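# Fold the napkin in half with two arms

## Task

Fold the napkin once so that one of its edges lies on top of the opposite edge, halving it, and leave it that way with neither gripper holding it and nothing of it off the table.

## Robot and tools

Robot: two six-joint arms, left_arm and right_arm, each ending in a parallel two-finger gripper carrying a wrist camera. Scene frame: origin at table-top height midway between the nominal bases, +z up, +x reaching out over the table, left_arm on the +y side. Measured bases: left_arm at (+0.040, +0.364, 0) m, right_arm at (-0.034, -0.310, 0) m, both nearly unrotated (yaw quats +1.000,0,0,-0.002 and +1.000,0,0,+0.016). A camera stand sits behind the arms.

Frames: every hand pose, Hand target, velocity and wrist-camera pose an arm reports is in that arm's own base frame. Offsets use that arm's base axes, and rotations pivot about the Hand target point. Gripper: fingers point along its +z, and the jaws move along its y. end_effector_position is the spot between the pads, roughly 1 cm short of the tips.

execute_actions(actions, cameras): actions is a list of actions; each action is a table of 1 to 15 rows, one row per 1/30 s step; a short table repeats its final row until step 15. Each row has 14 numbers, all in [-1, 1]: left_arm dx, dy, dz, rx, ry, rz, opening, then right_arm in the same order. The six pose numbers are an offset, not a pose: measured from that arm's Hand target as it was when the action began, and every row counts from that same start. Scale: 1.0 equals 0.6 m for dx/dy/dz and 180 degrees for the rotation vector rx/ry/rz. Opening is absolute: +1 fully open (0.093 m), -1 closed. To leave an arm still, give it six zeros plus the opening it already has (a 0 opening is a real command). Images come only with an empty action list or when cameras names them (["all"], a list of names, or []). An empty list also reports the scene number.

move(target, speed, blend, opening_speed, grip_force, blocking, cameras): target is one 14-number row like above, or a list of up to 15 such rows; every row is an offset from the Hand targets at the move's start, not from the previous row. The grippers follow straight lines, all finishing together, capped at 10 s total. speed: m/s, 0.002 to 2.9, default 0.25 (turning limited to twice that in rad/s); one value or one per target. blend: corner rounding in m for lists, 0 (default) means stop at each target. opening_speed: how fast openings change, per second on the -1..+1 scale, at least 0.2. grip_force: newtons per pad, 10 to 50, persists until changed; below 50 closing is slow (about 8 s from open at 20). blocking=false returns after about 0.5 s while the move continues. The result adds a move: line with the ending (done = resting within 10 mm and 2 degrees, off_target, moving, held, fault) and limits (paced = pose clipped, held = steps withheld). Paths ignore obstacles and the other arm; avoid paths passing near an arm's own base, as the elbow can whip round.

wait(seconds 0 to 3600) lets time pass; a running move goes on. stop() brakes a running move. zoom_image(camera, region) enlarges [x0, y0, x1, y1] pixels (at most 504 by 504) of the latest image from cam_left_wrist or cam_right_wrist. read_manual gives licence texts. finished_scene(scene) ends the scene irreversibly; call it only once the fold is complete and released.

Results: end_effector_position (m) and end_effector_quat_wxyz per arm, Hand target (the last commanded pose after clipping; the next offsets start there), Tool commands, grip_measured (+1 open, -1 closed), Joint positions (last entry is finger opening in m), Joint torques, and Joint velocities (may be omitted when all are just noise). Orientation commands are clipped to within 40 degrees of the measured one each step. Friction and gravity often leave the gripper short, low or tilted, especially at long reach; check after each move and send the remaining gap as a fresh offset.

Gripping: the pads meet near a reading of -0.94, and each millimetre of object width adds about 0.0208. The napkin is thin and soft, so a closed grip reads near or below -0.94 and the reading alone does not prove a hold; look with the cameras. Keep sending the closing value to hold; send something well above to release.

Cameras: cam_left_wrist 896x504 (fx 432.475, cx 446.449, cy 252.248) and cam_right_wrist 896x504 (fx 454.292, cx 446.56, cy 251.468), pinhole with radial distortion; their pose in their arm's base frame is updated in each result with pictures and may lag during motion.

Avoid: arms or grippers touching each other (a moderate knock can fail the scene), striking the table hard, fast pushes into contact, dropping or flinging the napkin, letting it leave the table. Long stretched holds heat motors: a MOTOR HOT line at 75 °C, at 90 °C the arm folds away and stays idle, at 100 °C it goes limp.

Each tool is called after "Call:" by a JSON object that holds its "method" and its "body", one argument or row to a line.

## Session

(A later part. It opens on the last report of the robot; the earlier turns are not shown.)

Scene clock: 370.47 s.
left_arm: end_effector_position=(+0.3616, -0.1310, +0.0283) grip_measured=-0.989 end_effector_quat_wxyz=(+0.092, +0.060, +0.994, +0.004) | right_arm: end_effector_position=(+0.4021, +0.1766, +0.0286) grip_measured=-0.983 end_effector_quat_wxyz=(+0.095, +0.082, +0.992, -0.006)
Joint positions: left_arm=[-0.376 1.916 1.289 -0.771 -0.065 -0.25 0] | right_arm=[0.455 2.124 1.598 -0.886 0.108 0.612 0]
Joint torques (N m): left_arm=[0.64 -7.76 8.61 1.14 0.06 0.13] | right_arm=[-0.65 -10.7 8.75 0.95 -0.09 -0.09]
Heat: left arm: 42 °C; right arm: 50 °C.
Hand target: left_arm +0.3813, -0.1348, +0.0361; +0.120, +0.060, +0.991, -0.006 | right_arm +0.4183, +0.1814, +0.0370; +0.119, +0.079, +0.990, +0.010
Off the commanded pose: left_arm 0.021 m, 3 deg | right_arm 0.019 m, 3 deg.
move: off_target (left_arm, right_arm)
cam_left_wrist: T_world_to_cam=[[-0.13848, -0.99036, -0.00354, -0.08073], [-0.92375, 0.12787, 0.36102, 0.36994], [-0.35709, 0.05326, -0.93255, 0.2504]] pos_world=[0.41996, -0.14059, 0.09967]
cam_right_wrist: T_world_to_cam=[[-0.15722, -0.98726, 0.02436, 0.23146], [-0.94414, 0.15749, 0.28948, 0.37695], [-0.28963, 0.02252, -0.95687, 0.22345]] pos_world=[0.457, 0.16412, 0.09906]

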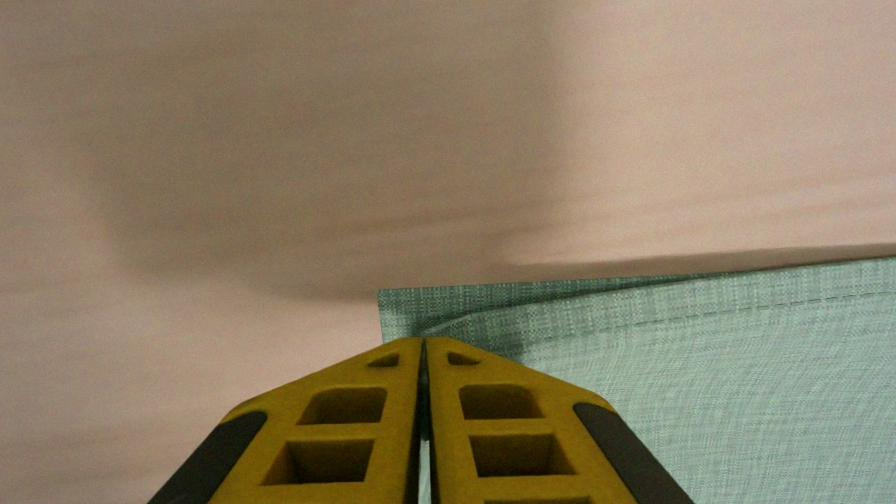

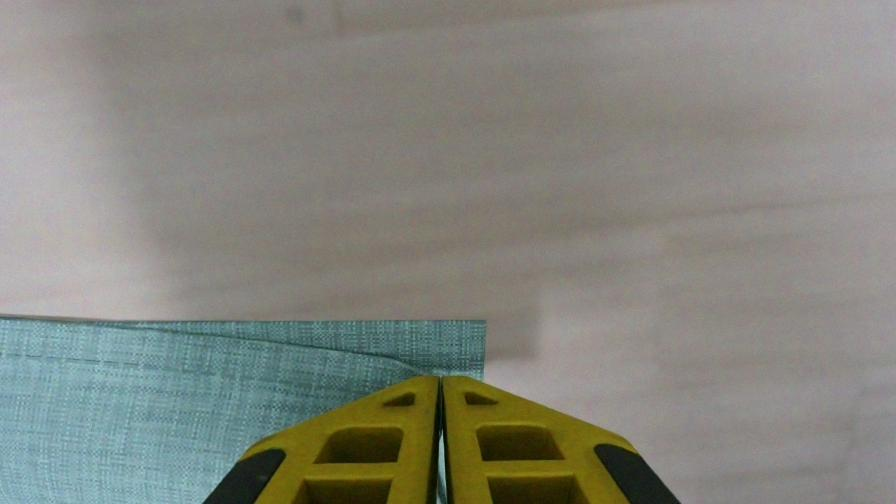

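Call:
{"method": "move", "body": {
  "target": [0.0095,-0.0023,-0.0193,0,0,0,-1,0.0153,0.0018,-0.0117,0,0,0,-1],
  "speed": 0.06,
  "cameras": ["all"]
}}

Scene clock: 372.50 s.
left_arm: end_effector_position=(+0.3662, -0.1309, +0.0162) grip_measured=-0.989 end_effector_quat_wxyz=(+0.090, +0.058, +0.994, +0.005) | right_arm: end_effector_position=(+0.4102, +0.1783, +0.0220) grip_measured=-0.983 end_effector_quat_wxyz=(+0.095, +0.082, +0.992, -0.007)
Joint positions: left_arm=[-0.371 1.953 1.289 -0.739 -0.065 -0.249 0] | right_arm=[0.451 2.162 1.631 -0.882 0.108 0.606 0]
Joint torques (N m): left_arm=[0.77 -7.99 8.69 1.16 0.07 0.13] | right_arm=[-0.94 -10.71 8.96 0.96 -0.09 -0.09]
Heat: left arm: 42 °C; right arm: 50 °C.
Hand target: left_arm +0.3870, -0.1362, +0.0245; +0.120, +0.060, +0.991, -0.006 | right_arm +0.4275, +0.1825, +0.0300; +0.119, +0.079, +0.990, +0.010
Off the commanded pose: left_arm 0.023 m, 4 deg | right_arm 0.019 m, 3 deg.
move: off_target (left_arm, right_arm)
cam_left_wrist: T_world_to_cam=[[-0.13543, -0.99077, -0.00495, -0.08122], [-0.92259, 0.12428, 0.3652, 0.37759], [-0.36122, 0.05403, -0.93091, 0.24229]] pos_world=[0.42488, -0.14049, 0.08725]
cam_right_wrist: T_world_to_cam=[[-0.1558, -0.98746, 0.02551, 0.23405], [-0.94429, 0.15647, 0.28954, 0.38654], [-0.2899, 0.02102, -0.95683, 0.21984]] pos_world=[0.4652, 0.16601, 0.09246]

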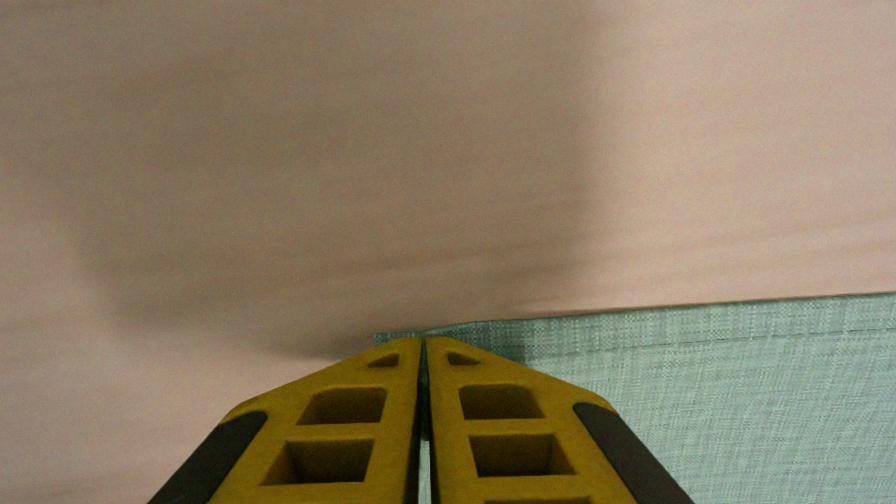

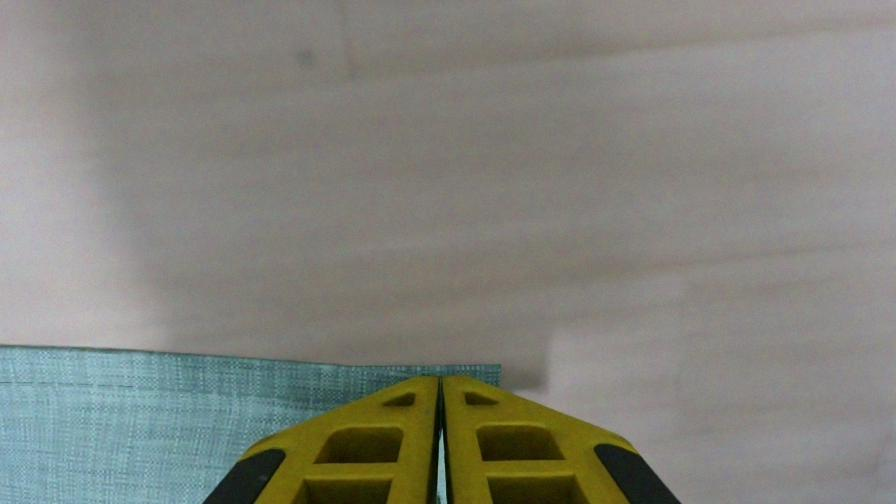

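Call:
{"method": "move", "body": {
  "target": [0,0,0,0,0,0,-0.3,0,0,0,0,0,0,-0.3],
  "opening_speed": 0.5,
  "cameras": ["all"]
}}

Scene clock: 375.07 s.
left_arm: end_effector_position=(+0.3666, -0.1310, +0.0162) grip_measured=-0.302 end_effector_quat_wxyz=(+0.090, +0.058, +0.994, +0.005) | right_arm: end_effector_position=(+0.4119, +0.1745, +0.0220) grip_measured=-0.303 end_effector_quat_wxyz=(+0.095, +0.085, +0.992, -0.007)
Joint positions: left_arm=[-0.371 1.953 1.289 -0.737 -0.065 -0.249 0.031] | right_arm=[0.441 2.162 1.631 -0.882 0.108 0.605 0.031]
Joint torques (N m): left_arm=[0.8 -7.98 8.7 1.15 0.08 0.13] | right_arm=[-0.83 -10.73 8.96 0.96 -0.09 -0.08]
Heat: left arm: 42 °C; right arm: 50 °C.
Hand target: left_arm +0.3870, -0.1362, +0.0245; +0.120, +0.060, +0.991, -0.006 | right_arm +0.4275, +0.1825, +0.0300; +0.119, +0.079, +0.990, +0.010
Off the commanded pose: left_arm 0.023 m, 4 deg | right_arm 0.019 m, 3 deg.
move: done
cam_left_wrist: T_world_to_cam=[[-0.13538, -0.99078, -0.00451, -0.08133], [-0.9231, 0.12448, 0.36384, 0.3782], [-0.35993, 0.05342, -0.93145, 0.24191]] pos_world=[0.42518, -0.14058, 0.08736]
cam_right_wrist: T_world_to_cam=[[-0.16349, -0.98621, 0.02582, 0.2335], [-0.94304, 0.16391, 0.2895, 0.38681], [-0.28974, 0.02298, -0.95683, 0.21997]] pos_world=[0.46669, 0.16182, 0.09246]

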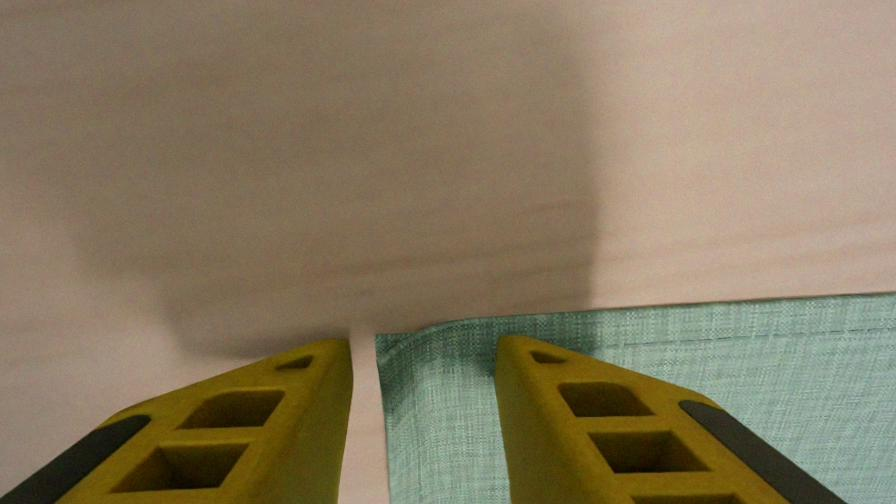

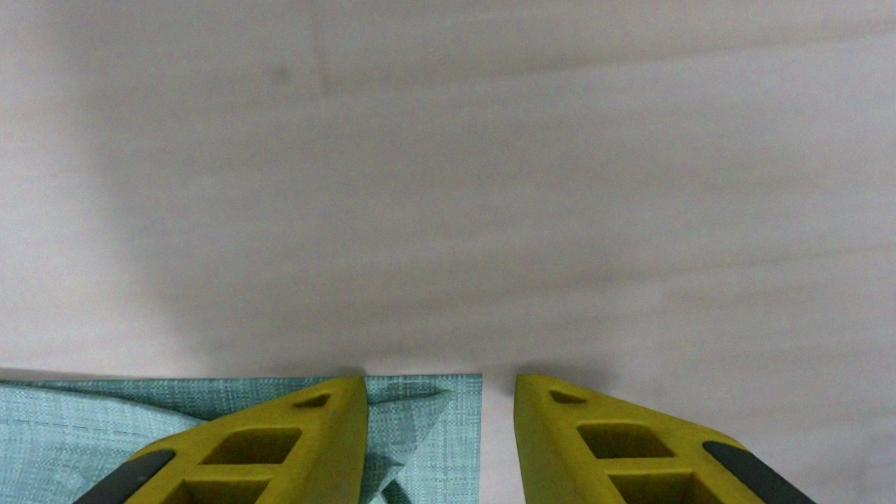

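Call:
{"method": "zoom_image", "body": {
  "camera": "cam_right_wrist",
  "region": [0, 340, 560, 504]
}}

Call:
{"method": "zoom_image", "body": {
  "camera": "cam_left_wrist",
  "region": [330, 270, 830, 504]
}}

Region (0, 340, 560, 504) is 560x164 pixels. A region can be at most 504 by 504 pixels.

Scaled by 1.008 from the camera's image (finer frame: 1280x720).

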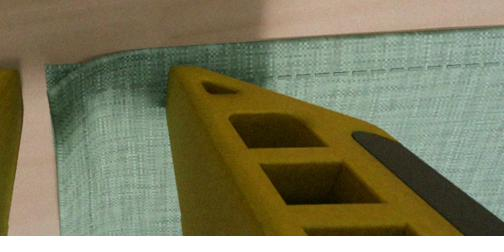

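Call:
{"method": "zoom_image", "body": {
  "camera": "cam_right_wrist",
  "region": [60, 340, 560, 504]
}}

Scaled by 1.008 from the camera's image (finer frame: 1280x720).

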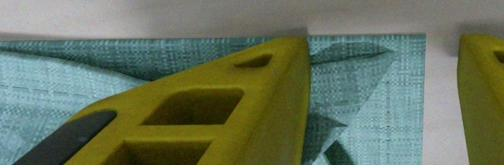

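Call:
{"method": "move", "body": {
  "target": [0,0,0.05,0,0,0,-0.3,0,0,0.05,0,0,0,-0.3],
  "speed": 0.08,
  "cameras": ["all"]
}}

Scene clock: 378.10 s.
left_arm: end_effector_position=(+0.3763, -0.1348, +0.0344) grip_measured=-0.302 end_effector_quat_wxyz=(+0.097, +0.058, +0.994, +0.003) | right_arm: end_effector_position=(+0.4234, +0.1800, +0.0436) grip_measured=-0.303 end_effector_quat_wxyz=(+0.109, +0.086, +0.990, +0.001)
Joint positions: left_arm=[-0.371 1.953 1.364 -0.799 -0.065 -0.249 0.031] | right_arm=[0.441 2.162 1.714 -0.932 0.108 0.605 0.031]
Joint torques (N m): left_arm=[0.8 -11.51 8.68 0.6 0.07 0.13] | right_arm=[-0.83 -13.09 8.9 0.43 -0.1 -0.08]
Heat: left arm: 43 °C; right arm: 50 °C.
Hand target: left_arm +0.3870, -0.1362, +0.0545; +0.120, +0.060, +0.991, -0.006 | right_arm +0.4275, +0.1825, +0.0600; +0.119, +0.079, +0.990, +0.010
Off the commanded pose: left_arm 0.023 m, 3 deg | right_arm 0.017 m, 2 deg.
move: off_target (left_arm, right_arm)
cam_left_wrist: T_world_to_cam=[[-0.13531, -0.9908, -0.00136, -0.08378], [-0.9277, 0.12621, 0.35133, 0.38338], [-0.34793, 0.0488, -0.93625, 0.25753]] pos_world=[0.43393, -0.14397, 0.1063]
cam_right_wrist: T_world_to_cam=[[-0.16387, -0.98645, 0.00754, 0.24124], [-0.95111, 0.16002, 0.26415, 0.3958], [-0.26178, 0.03611, -0.96445, 0.23005]] pos_world=[0.47621, 0.16633, 0.1155]

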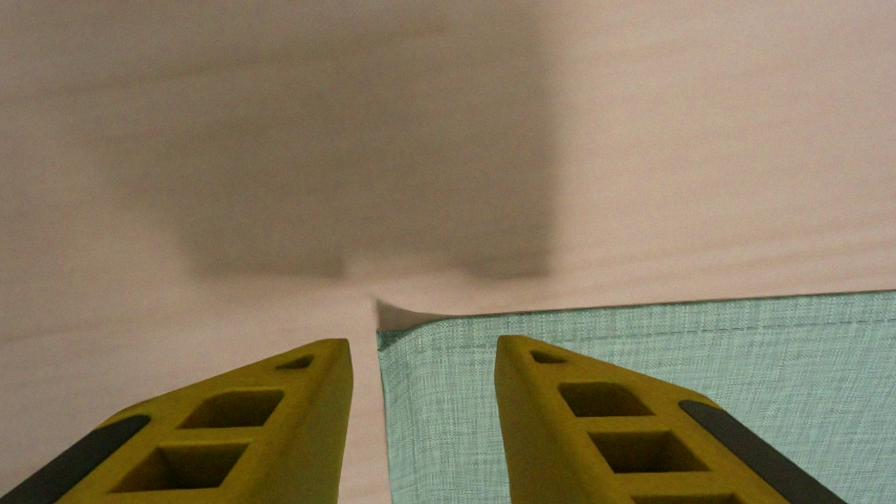

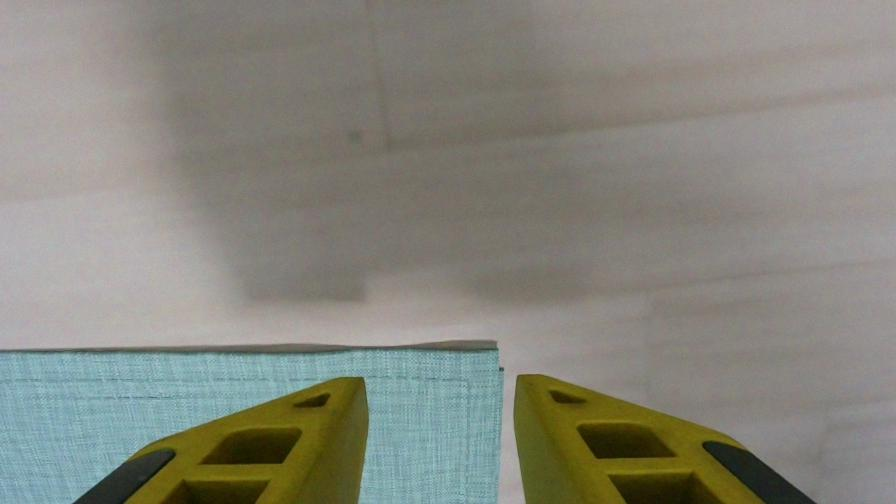

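Call:
{"method": "zoom_image", "body": {
  "camera": "cam_left_wrist",
  "region": [340, 270, 560, 400]
}}

Call:
{"method": "zoom_image", "body": {
  "camera": "cam_right_wrist",
  "region": [380, 310, 540, 420]
}}

Scaled by 2.291 from the camera's image (finer frame: 1280x720).

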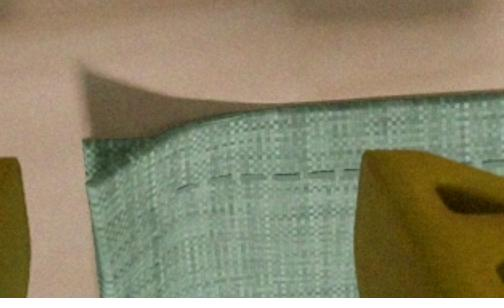

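Scaled by 3.150 from the camera's image (finer frame: 1280x720).

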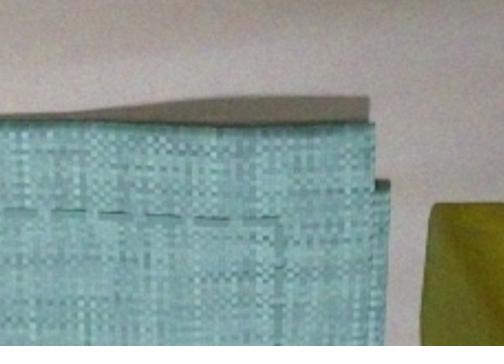

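Call:
{"method": "move", "body": {
  "target": [-0.02,0.0,0.23,0,-0.05,0,-0.3,-0.03,0.0,0.23,0,-0.05,0,-0.3],
  "speed": 0.2,
  "cameras": ["all"]
}}

Scene clock: 381.60 s.
left_arm: end_effector_position=(+0.3731, -0.1373, +0.1657) grip_measured=-0.302 end_effector_quat_wxyz=(+0.166, +0.065, +0.984, +0.001) | right_arm: end_effector_position=(+0.4115, +0.1846, +0.1770) grip_measured=-0.303 end_effector_quat_wxyz=(+0.177, +0.073, +0.981, +0.015)
Joint positions: left_arm=[-0.399 1.765 1.615 -1.106 -0.109 -0.249 0.031] | right_arm=[0.481 1.989 1.949 -1.21 0.161 0.605 0.031]
Joint torques (N m): left_arm=[-0.4 -11.66 9.06 0.87 -0.22 -0.06] | right_arm=[0.13 -12.9 8.95 0.67 0.18 0.19]
Heat: left arm: 44 °C; right arm: 50 °C.
Hand target: left_arm +0.3750, -0.1362, +0.1925; +0.197, +0.060, +0.979, -0.001 | right_arm +0.4095, +0.1825, +0.1980; +0.196, +0.078, +0.977, +0.016
Off the commanded pose: left_arm 0.027 m, 4 deg | right_arm 0.021 m, 2 deg.
move: off_target (left_arm, right_arm)
cam_left_wrist: T_world_to_cam=[[-0.15089, -0.98848, -0.01174, -0.07872], [-0.96499, 0.14471, 0.21877, 0.37297], [-0.21455, 0.04434, -0.97571, 0.33578]] pos_world=[0.42007, -0.14668, 0.2451]
cam_right_wrist: T_world_to_cam=[[-0.13628, -0.99033, -0.02608, 0.23811], [-0.98256, 0.13175, 0.13123, 0.39021], [-0.12652, 0.0435, -0.99101, 0.30303]] pos_world=[0.45419, 0.17121, 0.25532]

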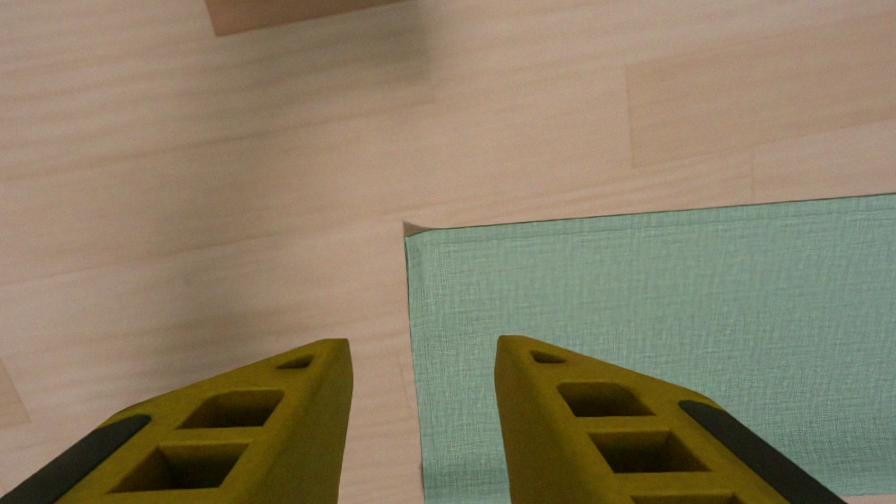

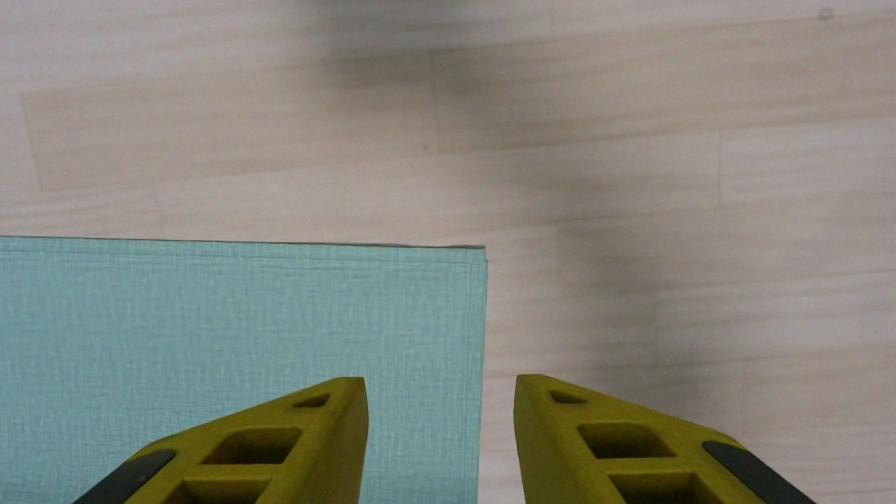

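Call:
{"method": "zoom_image", "body": {
  "camera": "cam_left_wrist",
  "region": [380, 190, 540, 300]
}}

Call:
{"method": "zoom_image", "body": {
  "camera": "cam_right_wrist",
  "region": [400, 210, 540, 310]
}}

Scaled by 3.150 from the camera's image (finer frame: 1280x720).

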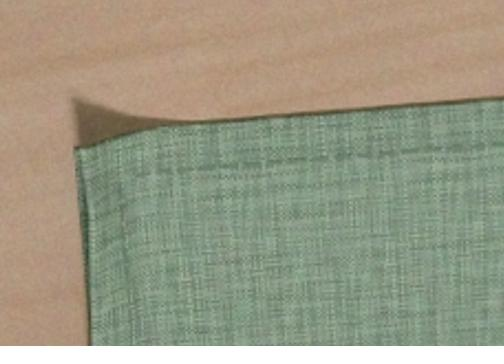

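Scaled by 3.600 from the camera's image (finer frame: 1280x720).

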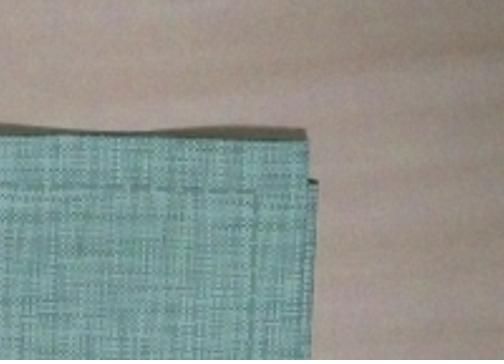

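Call:
{"method": "move", "body": {
  "target": [-0.1667,0.04,0.03,0,-0.03,0,-0.3,-0.15,0.02,0.03,0,-0.03,0,-0.3],
  "speed": 0.25,
  "cameras": ["all"]
}}

Scene clock: 384.30 s.
left_arm: end_effector_position=(+0.2770, -0.1154, +0.2072) grip_measured=-0.302 end_effector_quat_wxyz=(+0.237, +0.067, +0.969, -0.004) | right_arm: end_effector_position=(+0.3129, +0.1931, +0.2059) grip_measured=-0.303 end_effector_quat_wxyz=(+0.215, +0.063, +0.974, +0.007)
Joint positions: left_arm=[-0.499 1.301 1.283 -1.109 -0.186 -0.318 0.031] | right_arm=[0.679 1.645 1.612 -1.199 0.279 0.76 0.031]
Joint torques (N m): left_arm=[-0.53 -5.18 5.93 1.2 -0.28 -0.08] | right_arm=[-0.13 -8.79 6.09 1.38 0.26 0.23]
Heat: left arm: 43 °C; right arm: 50 °C.
Hand target: left_arm +0.2749, -0.1122, +0.2105; +0.243, +0.060, +0.968, +0.001 | right_arm +0.3195, +0.1945, +0.2160; +0.242, +0.077, +0.967, +0.020
Off the commanded pose: left_arm 0.005 m, 1 deg | right_arm 0.012 m, 4 deg.
move: off_target (right_arm)
cam_left_wrist: T_world_to_cam=[[-0.15648, -0.98756, -0.01534, -0.06856], [-0.98513, 0.15494, 0.0743, 0.30478], [-0.071, 0.02674, -0.99712, 0.31726]] pos_world=[0.31205, -0.12341, 0.29265]
cam_right_wrist: T_world_to_cam=[[-0.11844, -0.99289, -0.01145, 0.22578], [-0.99166, 0.11769, 0.05255, 0.31011], [-0.05083, 0.01758, -0.99855, 0.30174]] pos_world=[0.3496, 0.18237, 0.2876]

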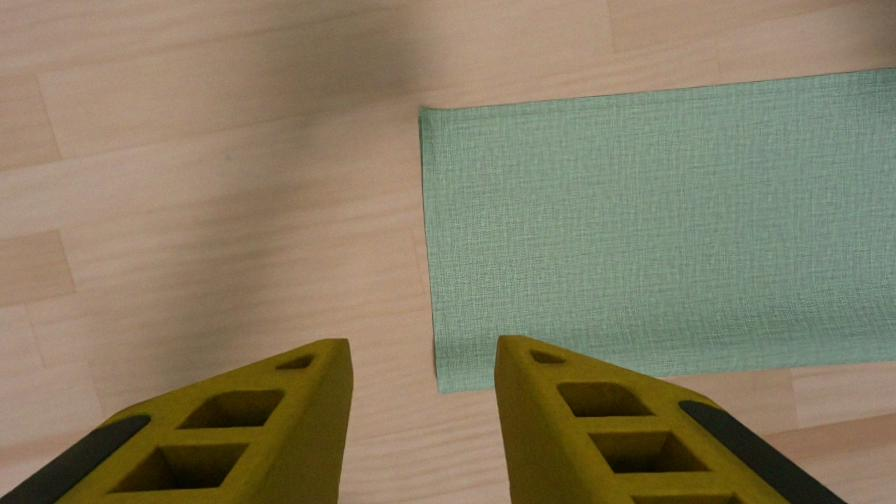

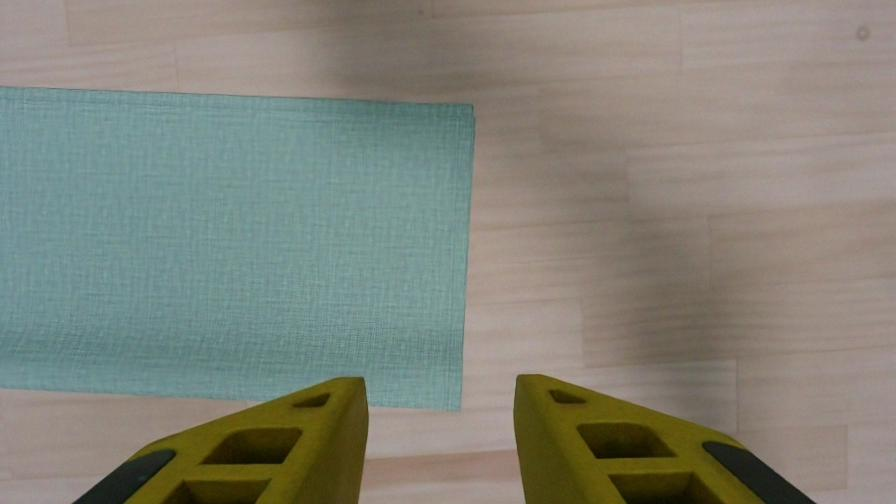

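Call:
{"method": "zoom_image", "body": {
  "camera": "cam_left_wrist",
  "region": [390, 70, 530, 180]
}}

Call:
{"method": "zoom_image", "body": {
  "camera": "cam_right_wrist",
  "region": [400, 70, 540, 180]
}}

Call:
{"method": "zoom_image", "body": {
  "camera": "cam_left_wrist",
  "region": [400, 280, 896, 420]
}}

Scaled by 3.600 from the camera's image (finer frame: 1280x720).

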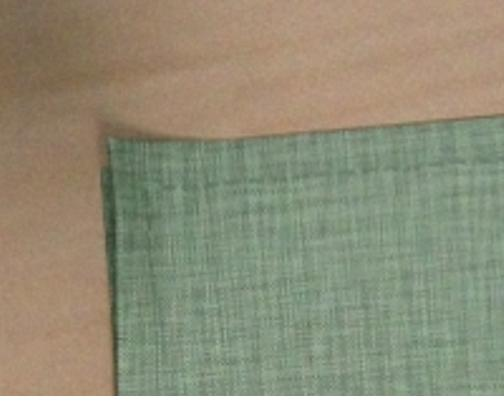

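Scaled by 3.600 from the camera's image (finer frame: 1280x720).

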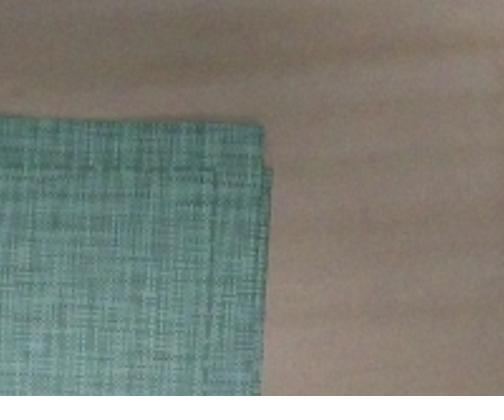

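Scaled by 1.016 from the camera's image (finer frame: 1280x720).

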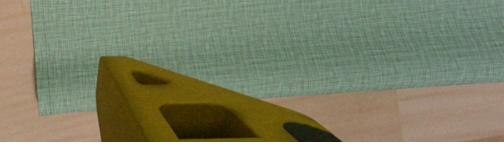

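Call:
{"method": "wait", "body": {
  "seconds": 1.0,
  "cameras": ["all"]
}}

Call:
{"method": "zoom_image", "body": {
  "camera": "cam_left_wrist",
  "region": [390, 70, 530, 180]
}}

Call:
{"method": "zoom_image", "body": {
  "camera": "cam_right_wrist",
  "region": [400, 70, 540, 180]
}}

Scene clock: 386.03 s.
left_arm: end_effector_position=(+0.2770, -0.1154, +0.2072) grip_measured=-0.302 end_effector_quat_wxyz=(+0.237, +0.067, +0.969, -0.004) | right_arm: end_effector_position=(+0.3129, +0.1931, +0.2059) grip_measured=-0.303 end_effector_quat_wxyz=(+0.215, +0.063, +0.974, +0.007)
Joint positions: left_arm=[-0.499 1.301 1.283 -1.109 -0.186 -0.318 0.031] | right_arm=[0.679 1.645 1.612 -1.199 0.279 0.76 0.031]
Joint torques (N m): left_arm=[-0.51 -5.16 5.93 1.2 -0.28 -0.08] | right_arm=[-0.12 -8.8 6.08 1.37 0.26 0.23]
Heat: left arm: 43 °C; right arm: 50 °C.
Hand target: left_arm +0.2749, -0.1122, +0.2105; +0.243, +0.060, +0.968, +0.001 | right_arm +0.3195, +0.1945, +0.2160; +0.242, +0.077, +0.967, +0.020
Tool commands: left_gripper/opening=-0.3 right_gripper/opening=-0.3
Off the commanded pose: left_arm 0.005 m, 1 deg | right_arm 0.012 m, 4 deg.
wait: 1.00 s; at rest from the start
cam_left_wrist: T_world_to_cam=[[-0.15648, -0.98756, -0.01534, -0.06856], [-0.98513, 0.15494, 0.0743, 0.30478], [-0.071, 0.02674, -0.99712, 0.31726]] pos_world=[0.31205, -0.12341, 0.29265]
cam_right_wrist: T_world_to_cam=[[-0.11844, -0.99289, -0.01145, 0.22578], [-0.99166, 0.11769, 0.05255, 0.31011], [-0.05083, 0.01758, -0.99855, 0.30174]] pos_world=[0.3496, 0.18237, 0.2876]

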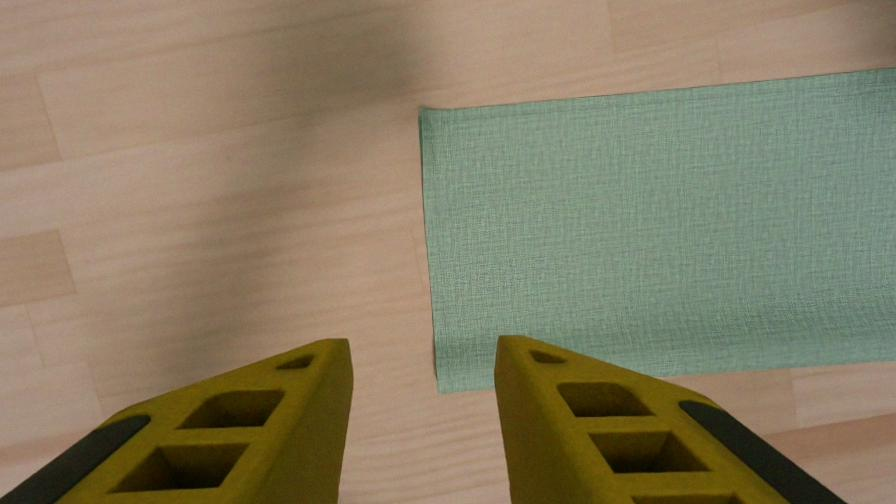

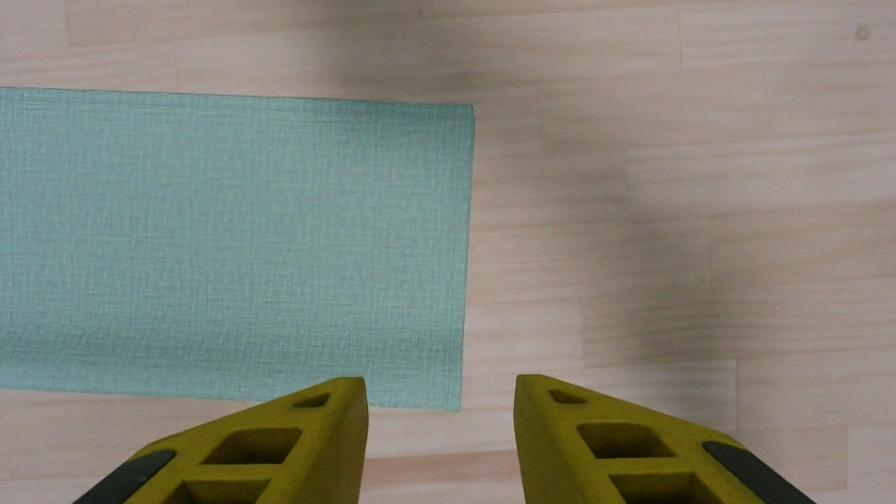

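Scaled by 3.600 from the camera's image (finer frame: 1280x720).

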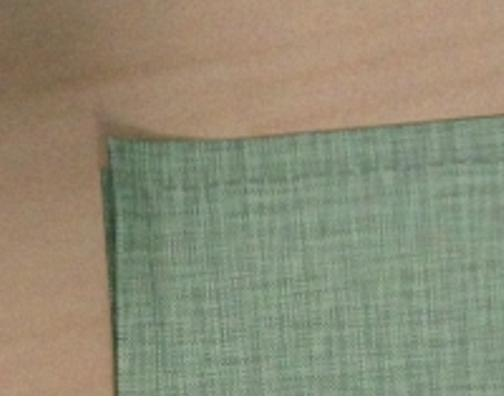

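Scaled by 3.600 from the camera's image (finer frame: 1280x720).

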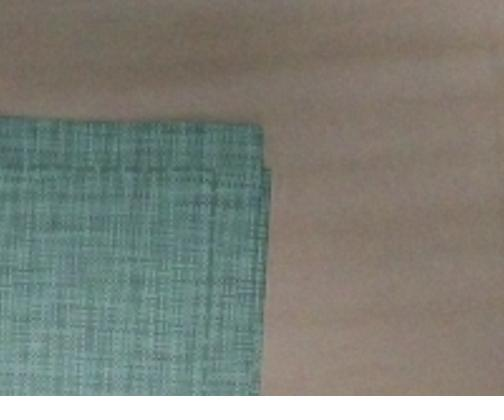

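Call:
{"method": "finished_scene", "body": {
  "scene": 1
}}

The scene is finished: the task was done.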